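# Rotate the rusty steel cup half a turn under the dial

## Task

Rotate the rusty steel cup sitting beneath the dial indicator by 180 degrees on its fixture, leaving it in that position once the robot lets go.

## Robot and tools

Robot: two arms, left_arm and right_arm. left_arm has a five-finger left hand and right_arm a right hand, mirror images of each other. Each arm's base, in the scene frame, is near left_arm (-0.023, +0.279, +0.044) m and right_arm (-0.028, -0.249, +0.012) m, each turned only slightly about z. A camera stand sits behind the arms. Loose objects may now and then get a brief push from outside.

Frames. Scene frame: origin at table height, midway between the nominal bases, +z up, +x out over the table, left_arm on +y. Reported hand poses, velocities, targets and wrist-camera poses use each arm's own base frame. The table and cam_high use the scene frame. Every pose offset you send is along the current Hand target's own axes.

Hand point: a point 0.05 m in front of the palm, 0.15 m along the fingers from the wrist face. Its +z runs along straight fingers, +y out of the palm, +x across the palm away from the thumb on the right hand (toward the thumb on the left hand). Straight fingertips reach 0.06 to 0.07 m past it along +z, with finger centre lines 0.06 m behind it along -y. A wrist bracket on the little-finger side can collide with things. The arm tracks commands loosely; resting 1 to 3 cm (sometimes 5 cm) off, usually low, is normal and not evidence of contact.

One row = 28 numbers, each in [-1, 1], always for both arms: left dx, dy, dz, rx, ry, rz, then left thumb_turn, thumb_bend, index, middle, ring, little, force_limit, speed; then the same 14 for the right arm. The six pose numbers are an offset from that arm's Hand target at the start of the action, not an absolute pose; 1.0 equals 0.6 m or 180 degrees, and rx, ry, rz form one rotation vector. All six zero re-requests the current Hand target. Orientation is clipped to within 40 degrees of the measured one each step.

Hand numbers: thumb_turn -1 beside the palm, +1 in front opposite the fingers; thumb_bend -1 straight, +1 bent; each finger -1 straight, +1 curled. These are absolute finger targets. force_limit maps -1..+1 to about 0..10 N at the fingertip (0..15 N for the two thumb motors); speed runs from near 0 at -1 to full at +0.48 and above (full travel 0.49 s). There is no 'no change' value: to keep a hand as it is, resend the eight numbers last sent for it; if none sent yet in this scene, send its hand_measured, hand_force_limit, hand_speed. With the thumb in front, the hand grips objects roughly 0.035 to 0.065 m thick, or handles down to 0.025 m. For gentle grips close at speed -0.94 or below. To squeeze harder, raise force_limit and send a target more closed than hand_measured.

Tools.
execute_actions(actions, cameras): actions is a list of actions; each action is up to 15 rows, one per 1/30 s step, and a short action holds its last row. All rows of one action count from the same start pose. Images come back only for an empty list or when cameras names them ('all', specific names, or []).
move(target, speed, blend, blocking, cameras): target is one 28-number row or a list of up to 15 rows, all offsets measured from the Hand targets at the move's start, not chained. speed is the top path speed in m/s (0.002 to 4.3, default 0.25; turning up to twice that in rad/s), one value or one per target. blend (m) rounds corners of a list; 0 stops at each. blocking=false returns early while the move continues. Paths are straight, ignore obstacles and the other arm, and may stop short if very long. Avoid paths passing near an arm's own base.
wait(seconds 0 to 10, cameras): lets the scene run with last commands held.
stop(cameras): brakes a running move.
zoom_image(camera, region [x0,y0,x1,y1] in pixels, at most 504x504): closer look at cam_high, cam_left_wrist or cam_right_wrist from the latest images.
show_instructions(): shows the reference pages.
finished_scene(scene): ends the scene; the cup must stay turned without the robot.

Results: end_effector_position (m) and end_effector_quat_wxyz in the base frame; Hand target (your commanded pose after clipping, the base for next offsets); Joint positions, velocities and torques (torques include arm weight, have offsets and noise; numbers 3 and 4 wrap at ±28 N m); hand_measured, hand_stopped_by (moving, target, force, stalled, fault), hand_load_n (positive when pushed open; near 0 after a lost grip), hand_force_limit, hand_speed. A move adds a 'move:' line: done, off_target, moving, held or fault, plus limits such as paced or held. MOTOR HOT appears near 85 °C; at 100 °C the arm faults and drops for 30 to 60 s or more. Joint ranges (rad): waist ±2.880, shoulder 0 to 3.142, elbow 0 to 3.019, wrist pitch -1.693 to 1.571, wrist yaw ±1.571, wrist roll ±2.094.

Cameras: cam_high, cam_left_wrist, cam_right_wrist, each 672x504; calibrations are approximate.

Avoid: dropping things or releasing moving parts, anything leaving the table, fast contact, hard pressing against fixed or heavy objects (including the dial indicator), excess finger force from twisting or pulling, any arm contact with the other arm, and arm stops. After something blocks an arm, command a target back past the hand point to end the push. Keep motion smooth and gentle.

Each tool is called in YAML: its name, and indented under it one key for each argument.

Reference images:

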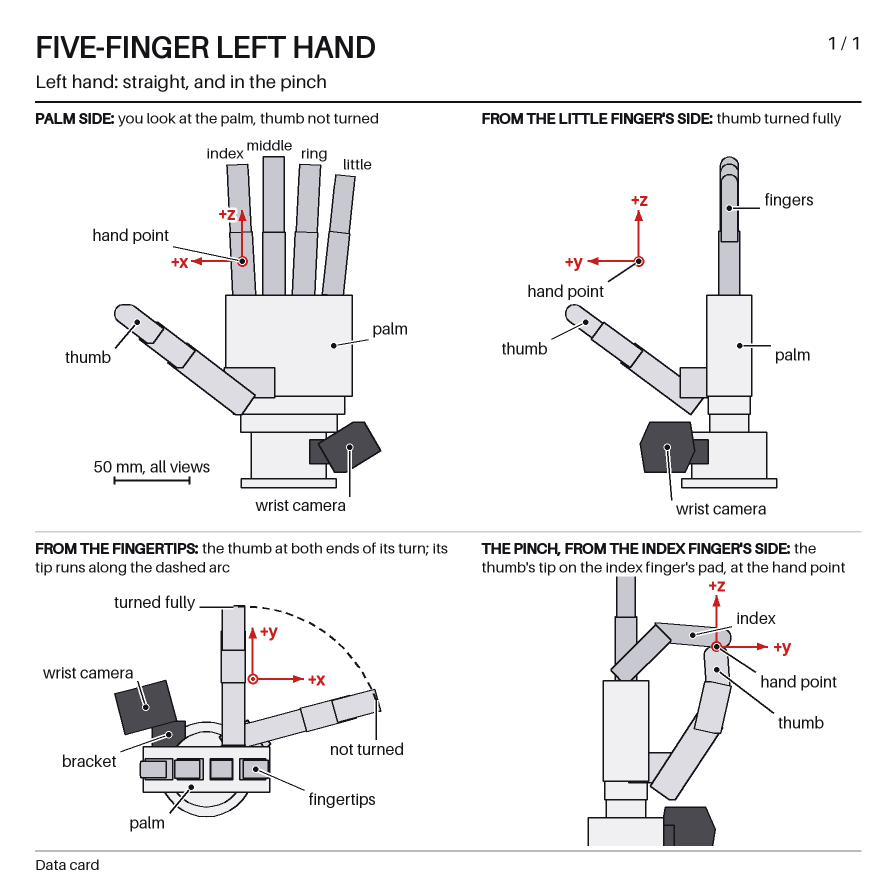

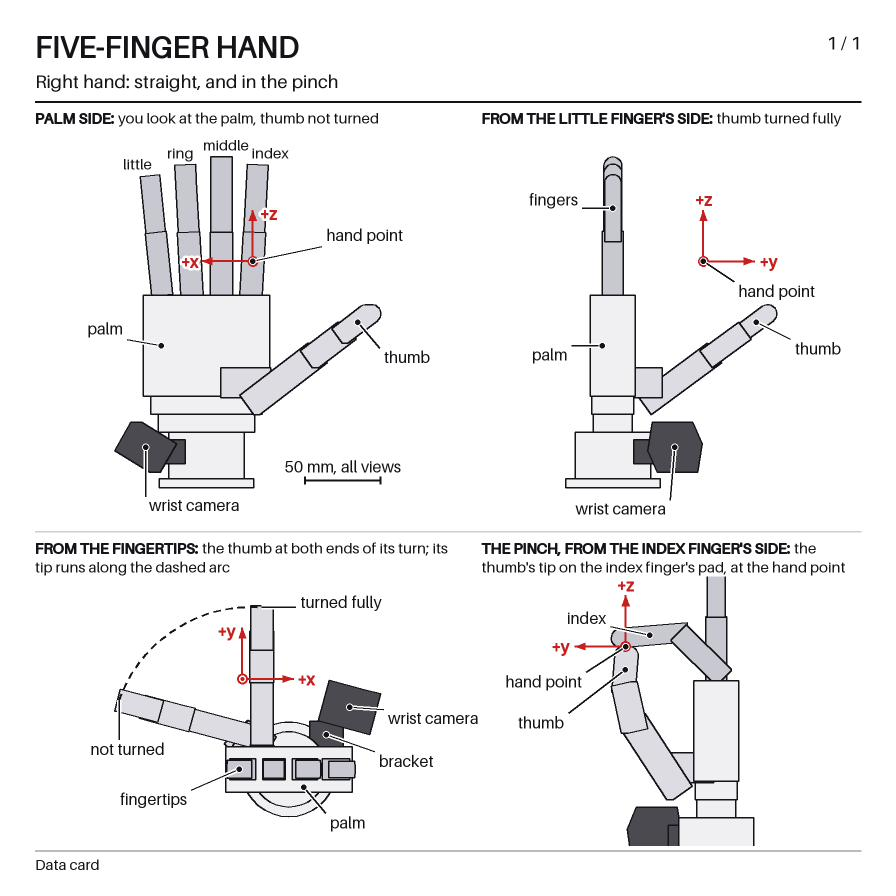

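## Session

execute_actions:
  actions: []

zoom_image:
  camera: "cam_high"
  region: [250, 150, 530, 430]

Scene clock: 0.00 s.
left_arm: end_effector_position=(+0.2643, -0.2526, +0.2950) hand_measured=(-1.000, -1.000, -1.000, -1.000, -1.000, -1.000) hand_load_n=(+0.0, +0.0, +0.0, +0.0, +0.0, +0.0) hand_stopped_by=(target, target, target, target, target, target) hand_force_limit=0.00 hand_speed=-0.80 end_effector_quat_wxyz=(-0.137, -0.443, +0.880, -0.101) | right_arm: end_effector_position=(+0.3932, -0.1639, +0.3778) hand_measured=(-1.000, -1.000, -1.000, -1.000, -1.000, -1.000) hand_load_n=(+0.0, +0.0, +0.0, +0.0, +0.0, +0.0) hand_stopped_by=(target, target, target, target, target, target) hand_force_limit=0.00 hand_speed=-0.80 end_effector_quat_wxyz=(+0.196, +0.784, -0.252, +0.532)
Joint positions: left_arm=[-0.52 1.422 1.501 -1.632 0.342 0.115] | right_arm=[-0.032 0.926 1.007 -0.523 0.584 -1.358]
Joint velocities: within noise
Joint torques (N m): no reading
Heat: left arm: hottest elbow 31 °C; right arm: hottest elbow 35 °C.
Hand target: left_arm +0.2684, -0.2549, +0.2990; -0.133, -0.442, +0.881, -0.106 | right_arm +0.3960, -0.1640, +0.3915; +0.193, +0.777, -0.254, +0.543
camera_calibration:
cam_left_wrist: T_world_to_cam=[[0.642051, -0.761482, 0.0889705, -0.383687], [-0.559927, -0.38648, 0.732881, -0.165183], [-0.52369, -0.520365, -0.674514, 0.326849], [0, 0, 0, 1]] pos_world=[0.325024, -0.18593, 0.375661]
cam_right_wrist: T_world_to_cam=[[-0.489518, -0.819401, 0.298251, -0.0553357], [-0.76612, 0.240792, -0.595886, 0.567995], [0.416453, -0.520193, -0.745632, 0.151193], [0, 0, 0, 1]] pos_world=[0.345099, -0.103462, 0.467698]

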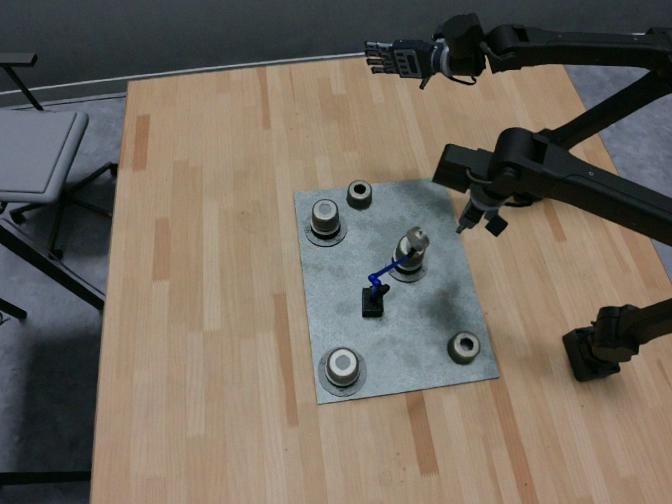

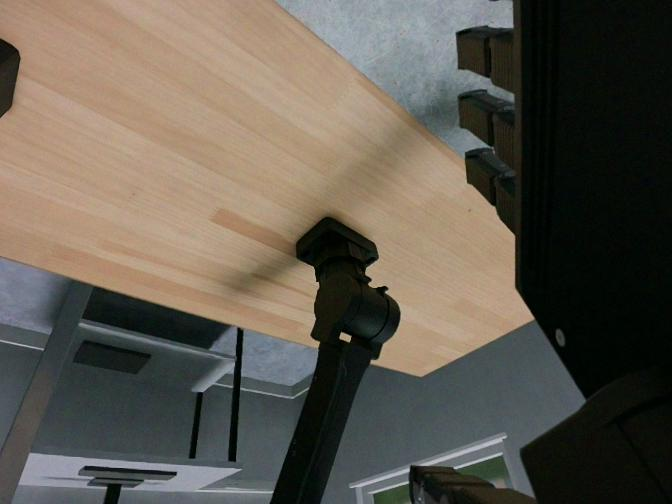

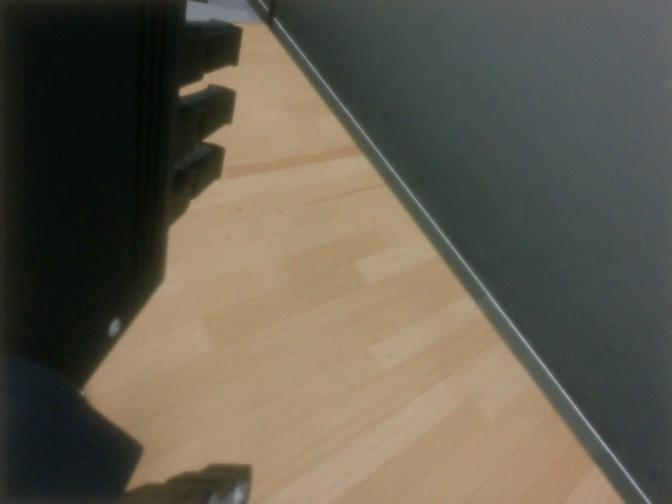

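Scaled by 1.800 from the camera's 672x504 image, which has a finer 960x720 frame.

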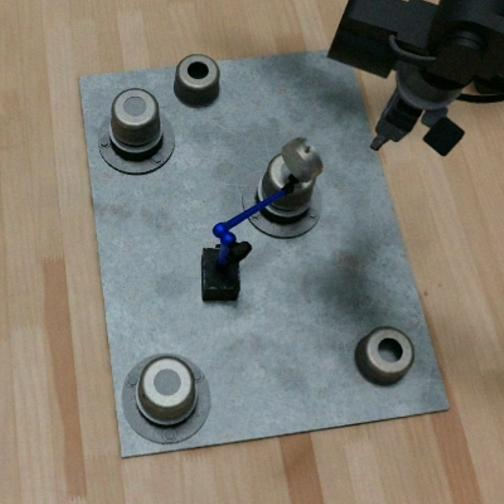

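zoom_image:
  camera: "cam_high"
  region: [360, 210, 460, 310]

Scaled by 5.040 from the camera's 672x504 image, which has a finer 960x720 frame.

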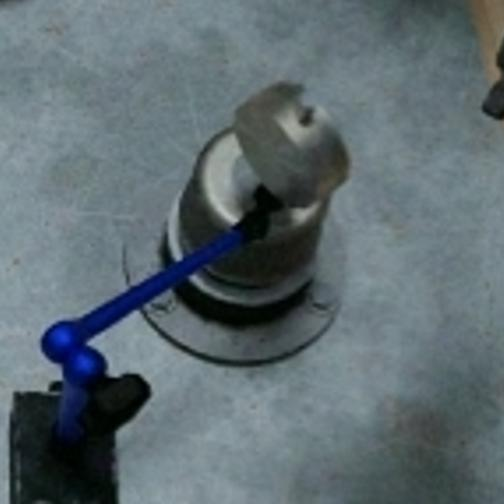

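move:
  target:
    - [-0.416,0.369,-0.2075,0,0,0,-1,-1,-1,-1,-1,-1,0,-0.8,-0.183,-0.2457,-0.0762,0.1083,-0.2902,0.2969,1,-1,-1,-1,-1,-1,0,0.2]
    - [-0.416,0.369,-0.2075,0,0,0,-1,-1,-1,-1,-1,-1,0,-0.8,-0.5307,-0.4603,-0.128,0.0669,-0.5536,0.7117,1,-1,-1,-1,-1,-1,0,0.2]
  speed: 0.35
  blend: 0.03
  cameras: ["cam_high","cam_right_wrist"]

zoom_image:
  camera: "cam_right_wrist"
  region: [200, 20, 672, 400]

Scene clock: 114.70 s.
left_arm: end_effector_position=(+0.2453, +0.0954, +0.3077) hand_measured=(-1.000, -1.000, -1.000, -1.000, -1.000, -1.000) hand_load_n=(+0.0, +0.0, +0.5, +0.0, +0.0, +0.0) hand_stopped_by=(target, target, target, target, target, target) hand_force_limit=0.00 hand_speed=-0.80 end_effector_quat_wxyz=(+0.042, -0.471, +0.875, -0.102) | right_arm: end_effector_position=(+0.4183, +0.1562, +0.1147) hand_measured=(+1.000, -1.000, -1.000, -1.000, -1.000, -1.000) hand_load_n=(+0.0, +0.0, +0.0, +0.0, +0.0, +0.0) hand_stopped_by=(target, target, target, target, target, target) hand_force_limit=0.00 hand_speed=0.20 end_effector_quat_wxyz=(+0.608, -0.265, +0.717, +0.214)
Joint positions: left_arm=[0.396 1.128 1.342 -1.681 0.196 0.969] | right_arm=[-0.05 1.665 0.383 1.053 -0.729 1.401]
Joint torques (N m): left_arm=[0.73 -2.96 9.8 -0.25 0 0.09] | right_arm=[1.26 -6.18 3.37 2.5 -0.1 0.16]
Heat: left arm: hottest elbow 37 °C; right arm: hottest elbow 44 °C.
Hand target: left_arm +0.2506, +0.1003, +0.3188; -0.134, -0.442, +0.881, -0.106 | right_arm +0.4163, +0.1593, +0.1110; +0.605, -0.261, +0.719, +0.220
Off the commanded pose: left_arm 0.013 m, 20 deg | right_arm 0.005 m, 1 deg.
joint sent to its limit (left arm) — joint 4 (wrist pitch), lower limit. The joint targets are off in orientation, not in position.
move: off_target (left_arm)
camera_calibration:
cam_right_wrist: T_world_to_cam=[[-0.643946, 0.70663, -0.293271, 0.191859], [-0.430242, -0.0174942, 0.902544, 0.0813999], [0.632634, 0.707367, 0.315287, -0.29279], [0, 0, 0, 1]] pos_world=[0.343797, 0.0729607, 0.0751127]
Images, in order (width x height): cam_high 672x504, cam_right_wrist 672x504.

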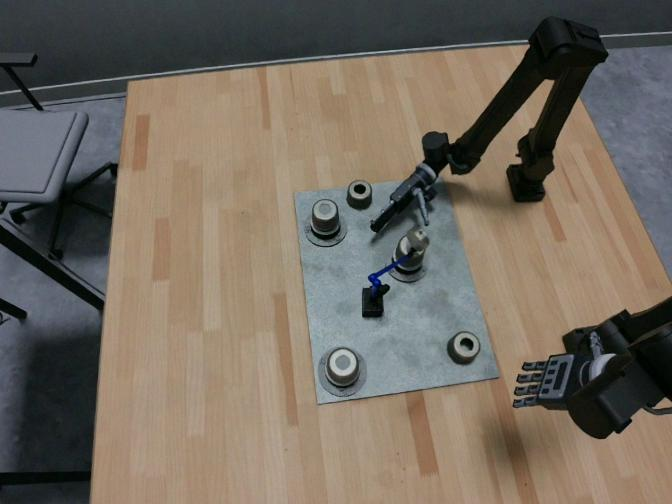

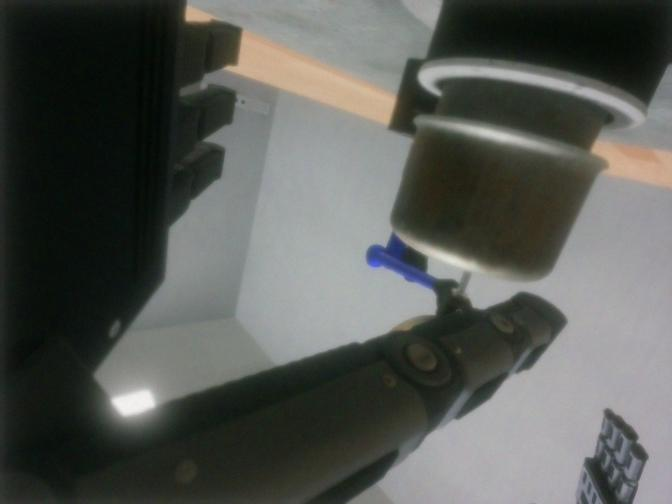

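Scaled by 1.068 from the camera's 672x504 image, which has a finer 960x720 frame.

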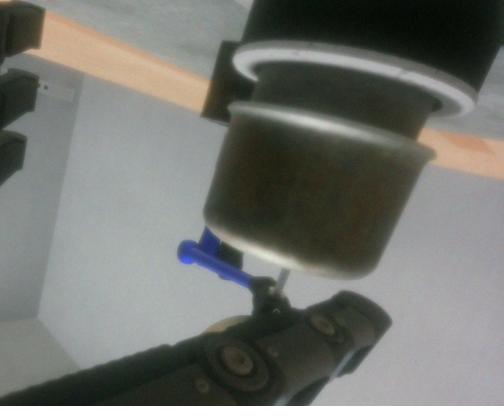

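move:
  target:
    - [0,0,0,0,0,0,-1,-1,-1,-1,-1,-1,0,-0.8,0,0.1022,0.0887,0,0,0,1,-1,-1,-1,-1,-1,0,0.2]
    - [0,0,0,0,0,0,-1,-1,-1,-1,-1,-1,0,-0.8,-0.0042,0.11,0.0812,-0.2298,0,-0.0405,1,-1,-1,-1,-1,-1,0,0.2]
  speed: [0.12, 0.3]
  blend: 0.01
  cameras: ["cam_high","cam_right_wrist"]

zoom_image:
  camera: "cam_right_wrist"
  region: [150, 60, 510, 370]

Scene clock: 138.87 s.
left_arm: end_effector_position=(+0.2453, +0.0954, +0.3077) hand_measured=(-1.000, -1.000, -1.000, -1.000, -1.000, -1.000) hand_load_n=(+0.0, +0.0, +0.0, +0.0, +0.0, +0.0) hand_stopped_by=(target, target, target, target, target, target) hand_force_limit=0.00 hand_speed=-0.80 end_effector_quat_wxyz=(+0.042, -0.471, +0.875, -0.102) | right_arm: end_effector_position=(+0.4063, +0.2373, +0.1040) hand_measured=(+1.000, -1.000, -1.000, -1.000, -1.000, -1.000) hand_load_n=(+0.0, +0.0, +0.0, +0.0, +0.0, -0.5) hand_stopped_by=(target, target, target, target, target, target) hand_force_limit=0.00 hand_speed=0.20 end_effector_quat_wxyz=(+0.484, -0.495, +0.582, +0.428)
Joint positions: left_arm=[0.396 1.128 1.342 -1.681 0.196 0.969] | right_arm=[0.079 1.833 0.796 0.382 -1.295 0.954]
Joint torques (N m): left_arm=[1.03 -2.67 9.83 -0.23 -0.03 0.08] | right_arm=[1.14 -11.22 6.53 0.7 -0.24 -0.12]
Heat: left arm: hottest elbow 37 °C; right arm: hottest elbow 42 °C.
Hand target: left_arm +0.2506, +0.1003, +0.3188; -0.134, -0.442, +0.881, -0.106 | right_arm +0.4111, +0.2410, +0.1050; +0.486, -0.502, +0.578, +0.422
Off the commanded pose: left_arm 0.013 m, 20 deg | right_arm 0.006 m, 1 deg.
joint sent to its limit (left arm) — joint 4 (wrist pitch), lower limit. The joint targets are off in orientation, not in position.
move: off_target (left_arm)
camera_calibration:
cam_right_wrist: T_world_to_cam=[[-0.960523, 0.0982687, -0.260266, 0.393298], [-0.278042, -0.307658, 0.909966, 0.0935626], [0.00934837, 0.946409, 0.322835, -0.143435], [0, 0, 0, 1]] pos_world=[0.405127, 0.125885, 0.0635292]
Images, in order (width x height): cam_high 672x504, cam_right_wrist 672x504.

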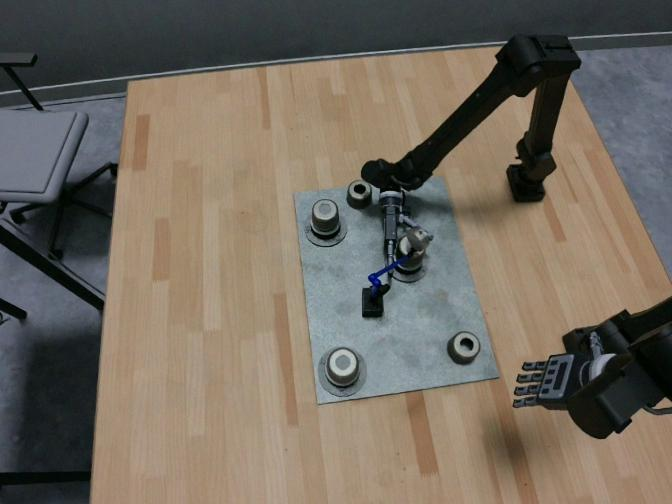

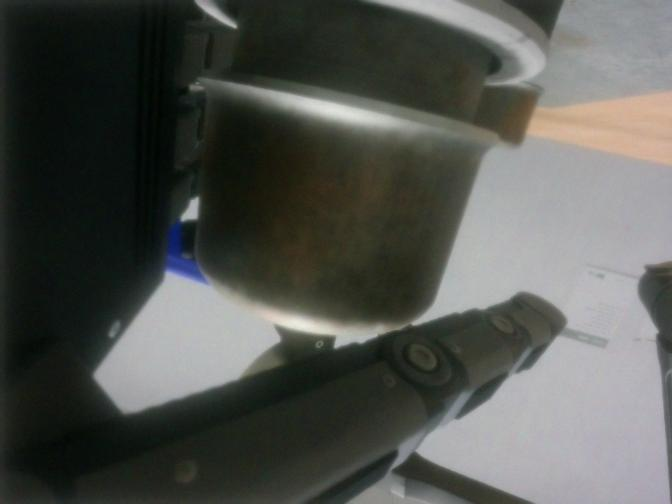

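Scaled by 1.400 from the camera's 672x504 image, which has a finer 960x720 frame.

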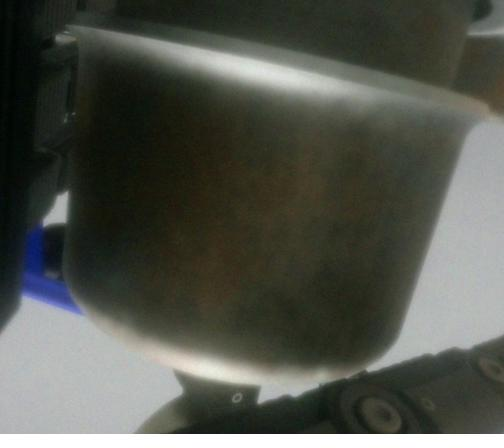

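move:
  target:
    - [0,0,0,0,0,0,-1,-1,-1,-1,-1,-1,0,-0.8,0.0066,0,0.0012,0,0,0,1,-1,-1,-1,-1,-1,0.4,0.2]
    - [0,0,0,0,0,0,-1,-1,-1,-1,-1,-1,0,-0.8,0.0066,0,0.0012,0,0,0,1,0.3,0.3,0.3,-1,-1,0.4,-0.85]
  speed: 0.1
  cameras: ["cam_right_wrist"]

zoom_image:
  camera: "cam_right_wrist"
  region: [150, 60, 510, 370]

Scene clock: 152.50 s.
left_arm: end_effector_position=(+0.2453, +0.0954, +0.3077) hand_measured=(-1.000, -1.000, -1.000, -1.000, -1.000, -1.000) hand_load_n=(+0.0, -0.5, +0.0, +0.0, +0.0, +0.0) hand_stopped_by=(target, target, target, target, target, target) hand_force_limit=0.00 hand_speed=-0.80 end_effector_quat_wxyz=(+0.042, -0.471, +0.875, -0.102) | right_arm: end_effector_position=(+0.4060, +0.2373, +0.1037) hand_measured=(+1.000, -0.688, -0.280, -0.392, -1.000, -1.000) hand_load_n=(+1.0, +14.5, +6.5, +4.0, +0.0, +0.0) hand_stopped_by=(target, force, force, force, target, target) hand_force_limit=0.40 hand_speed=-0.85 end_effector_quat_wxyz=(+0.486, -0.498, +0.579, +0.425)
Joint positions: left_arm=[0.396 1.128 1.342 -1.681 0.196 0.969] | right_arm=[0.079 1.832 0.796 0.382 -1.295 0.944]
Joint torques (N m): left_arm=[0.73 -3.14 9.81 -0.23 -0.01 0.08] | right_arm=[1.26 -10.52 6.63 0.84 -0.2 -0.1]
Heat: left arm: hottest elbow 37 °C; right arm: hottest elbow 42 °C.
Hand target: left_arm +0.2506, +0.1003, +0.3188; -0.134, -0.442, +0.881, -0.106 | right_arm +0.4111, +0.2410, +0.1011; +0.486, -0.502, +0.578, +0.422
Off the commanded pose: left_arm 0.013 m, 20 deg | right_arm 0.007 m, 1 deg.
joint sent to its limit (left arm) — joint 4 (wrist pitch), lower limit. The joint targets are off in orientation, not in position.
move: off_target (left_arm)
camera_calibration:
cam_right_wrist: T_world_to_cam=[[-0.958073, 0.0959322, -0.269987, 0.393469], [-0.286496, -0.307484, 0.907399, 0.0973738], [0.00403193, 0.946705, 0.322076, -0.141108], [0, 0, 0, 1]] pos_world=[0.405439, 0.125782, 0.0633225]
Images, in order (width x height): cam_right_wrist 672x504.

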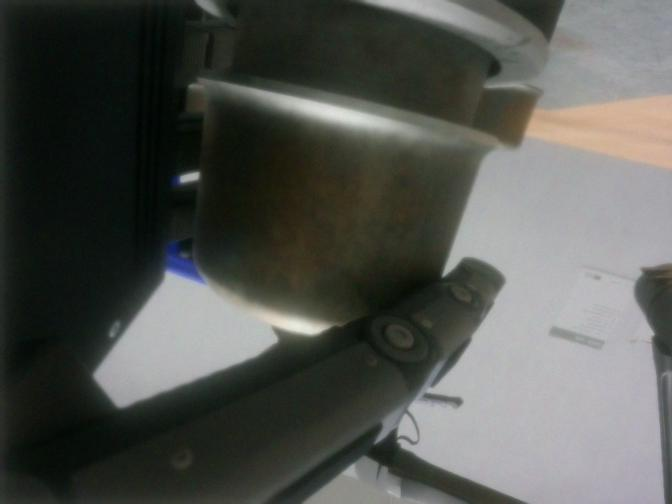

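Scaled by 1.400 from the camera's 672x504 image, which has a finer 960x720 frame.

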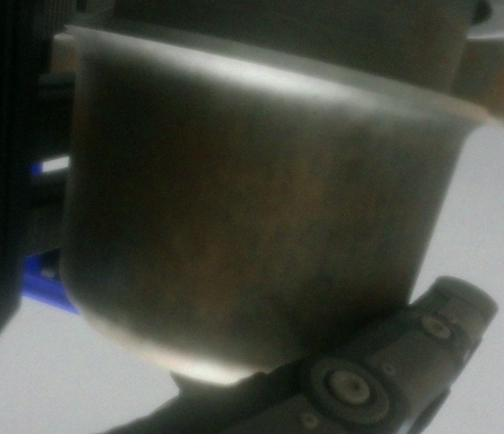

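move:
  target: [0,0,0,0,0,0,-1,-1,-1,-1,-1,-1,0,-0.8,-0.0032,-0.0102,-0.001,0.4924,0,0.0868,1,0.3,0.3,0.3,-1,-1,0.4,-0.85]
  speed: 0.25
  cameras: ["cam_right_wrist"]

zoom_image:
  camera: "cam_right_wrist"
  region: [150, 60, 510, 370]

Scene clock: 163.60 s.
left_arm: end_effector_position=(+0.2453, +0.0954, +0.3077) hand_measured=(-1.000, -1.000, -1.000, -1.000, -1.000, -1.000) hand_load_n=(+0.0, +0.0, +0.0, +0.0, +0.0, +0.0) hand_stopped_by=(target, target, target, target, target, target) hand_force_limit=0.00 hand_speed=-0.80 end_effector_quat_wxyz=(+0.042, -0.471, +0.875, -0.102) | right_arm: end_effector_position=(+0.4181, +0.2376, +0.1089) hand_measured=(+1.000, -0.688, -0.280, -0.390, -1.000, -1.000) hand_load_n=(-1.5, +9.5, +7.5, +0.0, +0.0, +0.0) hand_stopped_by=(target, force, force, force, target, target) hand_force_limit=0.40 hand_speed=-0.85 end_effector_quat_wxyz=(+0.647, +0.058, +0.759, -0.041)
Joint positions: left_arm=[0.396 1.128 1.342 -1.681 0.196 0.969] | right_arm=[0.766 1.692 0.362 1.076 0.89 1.783]
Joint torques (N m): left_arm=[0.67 -2.9 9.81 -0.25 -0.01 0.06] | right_arm=[1.03 -7.12 3.56 0.94 0.22 0.12]
Heat: left arm: hottest elbow 37 °C; right arm: hottest elbow 41 °C.
Hand target: left_arm +0.2506, +0.1003, +0.3188; -0.134, -0.442, +0.881, -0.106 | right_arm +0.4172, +0.2400, +0.1031; +0.641, +0.054, +0.764, -0.044
Off the commanded pose: left_arm 0.013 m, 20 deg | right_arm 0.006 m, 1 deg.
joint sent to its limit (left arm) — joint 4 (wrist pitch), lower limit. The joint targets are off in orientation, not in position.
move: off_target (left_arm)
camera_calibration:
cam_right_wrist: T_world_to_cam=[[0.0973901, 0.958815, -0.266813, -0.240307], [-0.314814, 0.284, 0.905669, -0.0322596], [0.944144, -0.00420673, 0.329507, -0.311119], [0, 0, 0, 1]] pos_world=[0.306989, 0.238263, 0.0676156]
Images, in order (width x height): cam_right_wrist 672x504.

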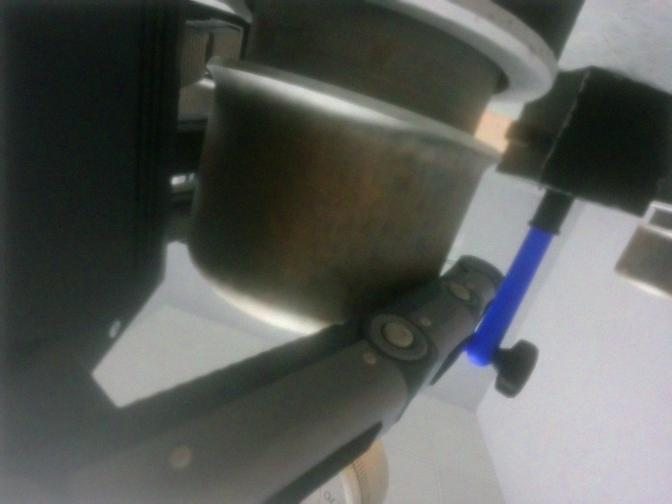

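Scaled by 1.400 from the camera's 672x504 image, which has a finer 960x720 frame.

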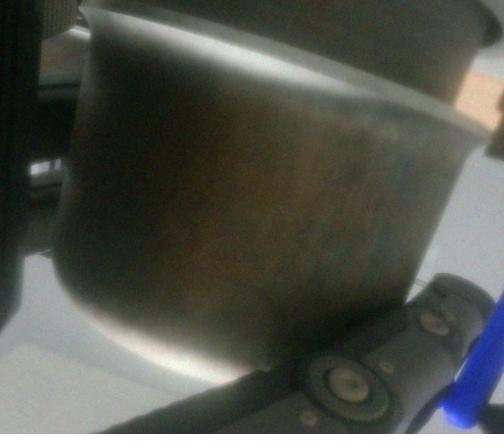

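move:
  target:
    - [0,0,0,0,0,0,-1,-1,-1,-1,-1,-1,0,-0.8,0,0,0,0,0,0,1,-0.98,-0.98,-0.98,-1,-1,0.4,0.3]
    - [0,0,0,0,0,0,-1,-1,-1,-1,-1,-1,0,-0.8,0.0035,0,-0.0098,-0.4924,0,-0.0868,1,-0.98,-0.98,-0.98,-1,-1,0.4,0.3]
    - [0,0,0,0,0,0,-1,-1,-1,-1,-1,-1,0,-0.8,0.0035,0,-0.0098,-0.4924,0,-0.0868,1,0.3,0.3,0.3,-1,-1,0.4,-0.85]
  speed: 0.3
  cameras: ["cam_right_wrist"]

zoom_image:
  camera: "cam_right_wrist"
  region: [150, 60, 510, 370]

Scene clock: 182.77 s.
left_arm: end_effector_position=(+0.2453, +0.0954, +0.3077) hand_measured=(-1.000, -1.000, -1.000, -1.000, -1.000, -1.000) hand_load_n=(+0.0, +0.0, +0.0, +0.0, +0.0, +0.0) hand_stopped_by=(target, target, target, target, target, target) hand_force_limit=0.00 hand_speed=-0.80 end_effector_quat_wxyz=(+0.042, -0.471, +0.875, -0.102) | right_arm: end_effector_position=(+0.4061, +0.2370, +0.1032) hand_measured=(+1.000, -0.682, -0.288, -0.400, -1.000, -1.000) hand_load_n=(+1.0, +14.5, +6.5, +3.5, +0.0, +0.0) hand_stopped_by=(target, force, force, force, target, target) hand_force_limit=0.40 hand_speed=-0.85 end_effector_quat_wxyz=(+0.485, -0.498, +0.578, +0.427)
Joint positions: left_arm=[0.396 1.128 1.342 -1.681 0.196 0.969] | right_arm=[0.078 1.836 0.799 0.38 -1.3 0.942]
Joint torques (N m): left_arm=[0.62 -2.9 9.77 -0.21 -0.02 0.07] | right_arm=[1.14 -11.16 6.39 0.73 -0.05 -0.1]
Heat: left arm: hottest elbow 37 °C; right arm: hottest elbow 40 °C.
Hand target: left_arm +0.2506, +0.1003, +0.3188; -0.134, -0.442, +0.881, -0.106 | right_arm +0.4110, +0.2408, +0.1021; +0.486, -0.502, +0.578, +0.422
Off the commanded pose: left_arm 0.013 m, 20 deg | right_arm 0.006 m, 1 deg.
joint sent to its limit (left arm) — joint 4 (wrist pitch), lower limit. The joint targets are off in orientation, not in position.
move: off_target (left_arm)
camera_calibration:
cam_right_wrist: T_world_to_cam=[[-0.958791, 0.09311, -0.268422, 0.394197], [-0.28411, -0.310532, 0.907112, 0.0976182], [0.00110766, 0.945992, 0.324188, -0.139612], [0, 0, 0, 1]] pos_world=[0.405841, 0.125682, 0.0625211]
Images, in order (width x height): cam_right_wrist 672x504.

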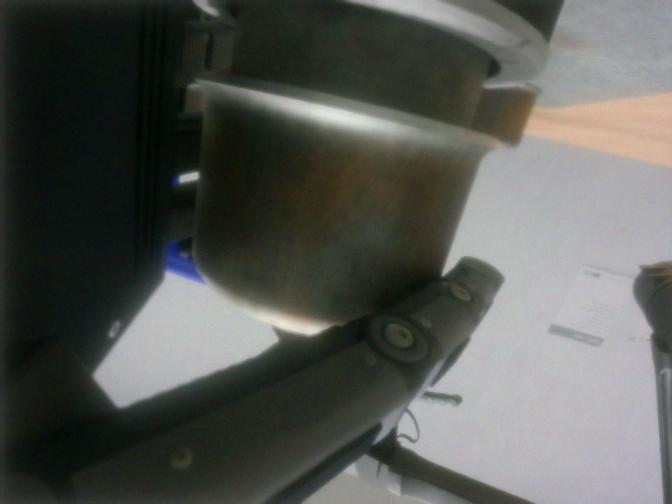

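Scaled by 1.400 from the camera's 672x504 image, which has a finer 960x720 frame.

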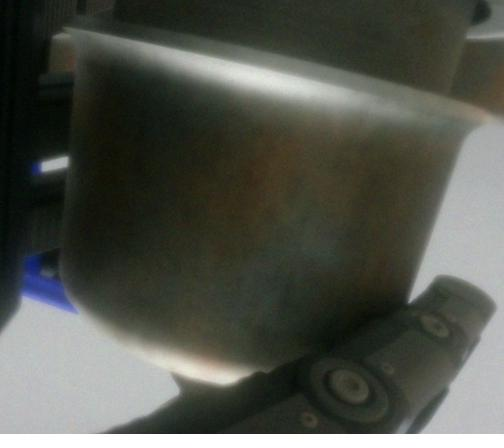

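move:
  target: [0,0,0,0,0,0,-1,-1,-1,-1,-1,-1,0,-0.8,-0.0016,-0.0102,-0.001,0.4924,0,0.0868,1,0.3,0.3,0.3,-1,-1,0.4,-0.85]
  speed: 0.25
  cameras: ["cam_right_wrist"]

zoom_image:
  camera: "cam_right_wrist"
  region: [150, 60, 510, 370]

Scene clock: 193.30 s.
left_arm: end_effector_position=(+0.2453, +0.0954, +0.3077) hand_measured=(-1.000, -1.000, -1.000, -1.000, -1.000, -1.000) hand_load_n=(+0.0, +0.0, +0.0, +0.0, +0.0, +0.0) hand_stopped_by=(target, target, target, target, target, target) hand_force_limit=0.00 hand_speed=-0.80 end_effector_quat_wxyz=(+0.042, -0.471, +0.875, -0.102) | right_arm: end_effector_position=(+0.4179, +0.2375, +0.1087) hand_measured=(+1.000, -0.682, -0.288, -0.398, -1.000, -1.000) hand_load_n=(-0.5, +9.5, +7.0, +0.0, +0.0, +0.0) hand_stopped_by=(target, force, force, force, target, target) hand_force_limit=0.40 hand_speed=-0.85 end_effector_quat_wxyz=(+0.647, +0.059, +0.759, -0.040)
Joint positions: left_arm=[0.396 1.128 1.342 -1.681 0.196 0.969] | right_arm=[0.765 1.692 0.36 1.077 0.888 1.785]
Joint torques (N m): left_arm=[0.67 -2.78 9.84 -0.24 -0.01 0.06] | right_arm=[0.91 -7.41 3.52 0.81 0.29 0.08]
Heat: left arm: hottest elbow 38 °C; right arm: hottest elbow 39 °C.
Hand target: left_arm +0.2506, +0.1003, +0.3188; -0.134, -0.442, +0.881, -0.106 | right_arm +0.4171, +0.2394, +0.1031; +0.641, +0.054, +0.764, -0.044
Off the commanded pose: left_arm 0.013 m, 20 deg | right_arm 0.006 m, 1 deg.
joint sent to its limit (left arm) — joint 4 (wrist pitch), lower limit. The joint targets are off in orientation, not in position.
move: off_target (left_arm)
camera_calibration:
cam_right_wrist: T_world_to_cam=[[0.0958542, 0.959621, -0.264461, -0.239992], [-0.314673, 0.281272, 0.906569, -0.0316645], [0.944348, -0.00367971, 0.328928, -0.310952], [0, 0, 0, 1]] pos_world=[0.306687, 0.238064, 0.0675182]
Images, in order (width x height): cam_right_wrist 672x504.

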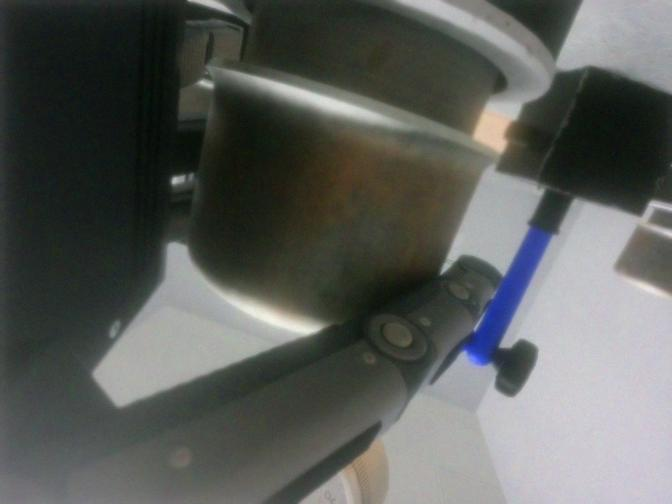

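Scaled by 1.400 from the camera's 672x504 image, which has a finer 960x720 frame.

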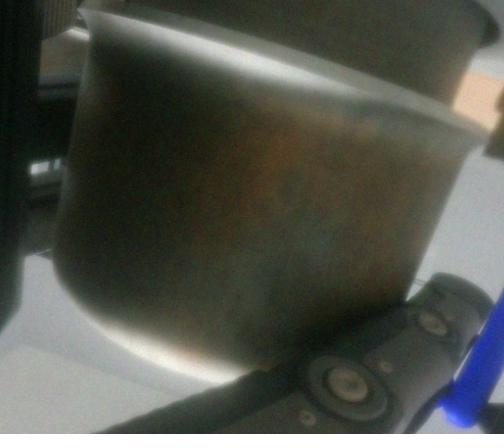

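move:
  target:
    - [0,0,0,0,0,0,-1,-1,-1,-1,-1,-1,0,-0.8,0,0,0,0,0,0,1,-1,-1,-1,-1,-1,0.4,0.3]
    - [0,0,0,0,0,0,-1,-1,-1,-1,-1,-1,0,-0.8,0,-0.1,-0.1,0,0,0,1,-1,-1,-1,-1,-1,0.4,0.3]
  speed: 0.2
  cameras: ["cam_high","cam_right_wrist"]

Scene clock: 200.23 s.
left_arm: end_effector_position=(+0.2453, +0.0954, +0.3077) hand_measured=(-1.000, -1.000, -1.000, -1.000, -1.000, -1.000) hand_load_n=(+0.0, +0.0, +0.0, +0.0, +0.0, +0.0) hand_stopped_by=(target, target, target, target, target, target) hand_force_limit=0.00 hand_speed=-0.80 end_effector_quat_wxyz=(+0.042, -0.471, +0.875, -0.102) | right_arm: end_effector_position=(+0.3528, +0.1875, +0.1116) hand_measured=(+1.000, -1.000, -1.000, -1.000, -1.000, -1.000) hand_load_n=(-0.5, +0.0, +0.0, +0.0, +0.0, +0.0) hand_stopped_by=(target, target, target, target, target, target) hand_force_limit=0.40 hand_speed=0.30 end_effector_quat_wxyz=(+0.641, +0.052, +0.764, -0.050)
Joint positions: left_arm=[0.396 1.128 1.342 -1.681 0.196 0.969] | right_arm=[0.809 1.524 0.146 1.083 0.934 1.799]
Joint torques (N m): left_arm=[0.79 -2.55 9.78 -0.23 0 0.08] | right_arm=[1.32 -5.36 2.5 1.51 0.26 0.12]
Heat: left arm: hottest elbow 38 °C; right arm: hottest elbow 39 °C.
Hand target: left_arm +0.2506, +0.1003, +0.3188; -0.134, -0.442, +0.881, -0.106 | right_arm +0.3501, +0.1883, +0.1133; +0.641, +0.054, +0.764, -0.044
Off the commanded pose: left_arm 0.013 m, 20 deg | right_arm 0.003 m, 1 deg.
joint sent to its limit (left arm) — joint 4 (wrist pitch), lower limit. The joint targets are off in orientation, not in position.
move: off_target (left_arm)
camera_calibration:
cam_right_wrist: T_world_to_cam=[[0.0935209, 0.952897, -0.288516, -0.180192], [-0.298212, 0.303291, 0.905033, -0.0504108], [0.949907, 0.0013995, 0.31253, -0.251767], [0, 0, 0, 1]] pos_world=[0.240974, 0.187346, 0.07232]
Images, in order (width x height): cam_high 672x504, cam_right_wrist 672x504.

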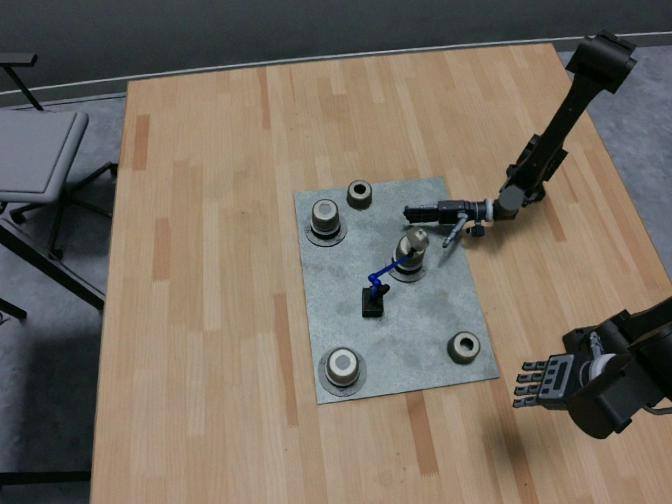

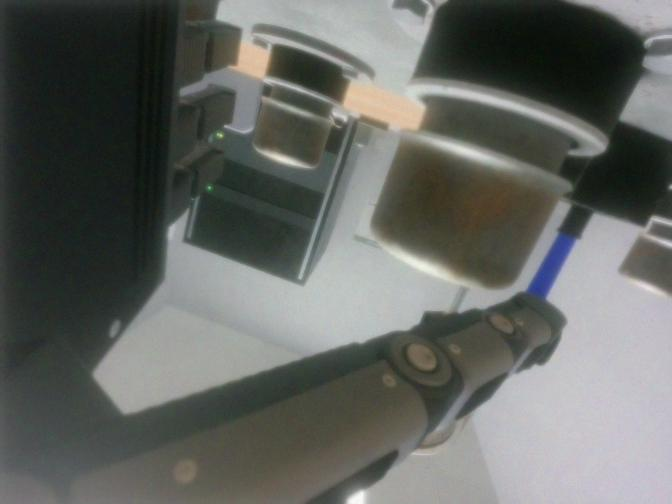

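finished_scene:
  scene: 2

The scene is finished: the task was done.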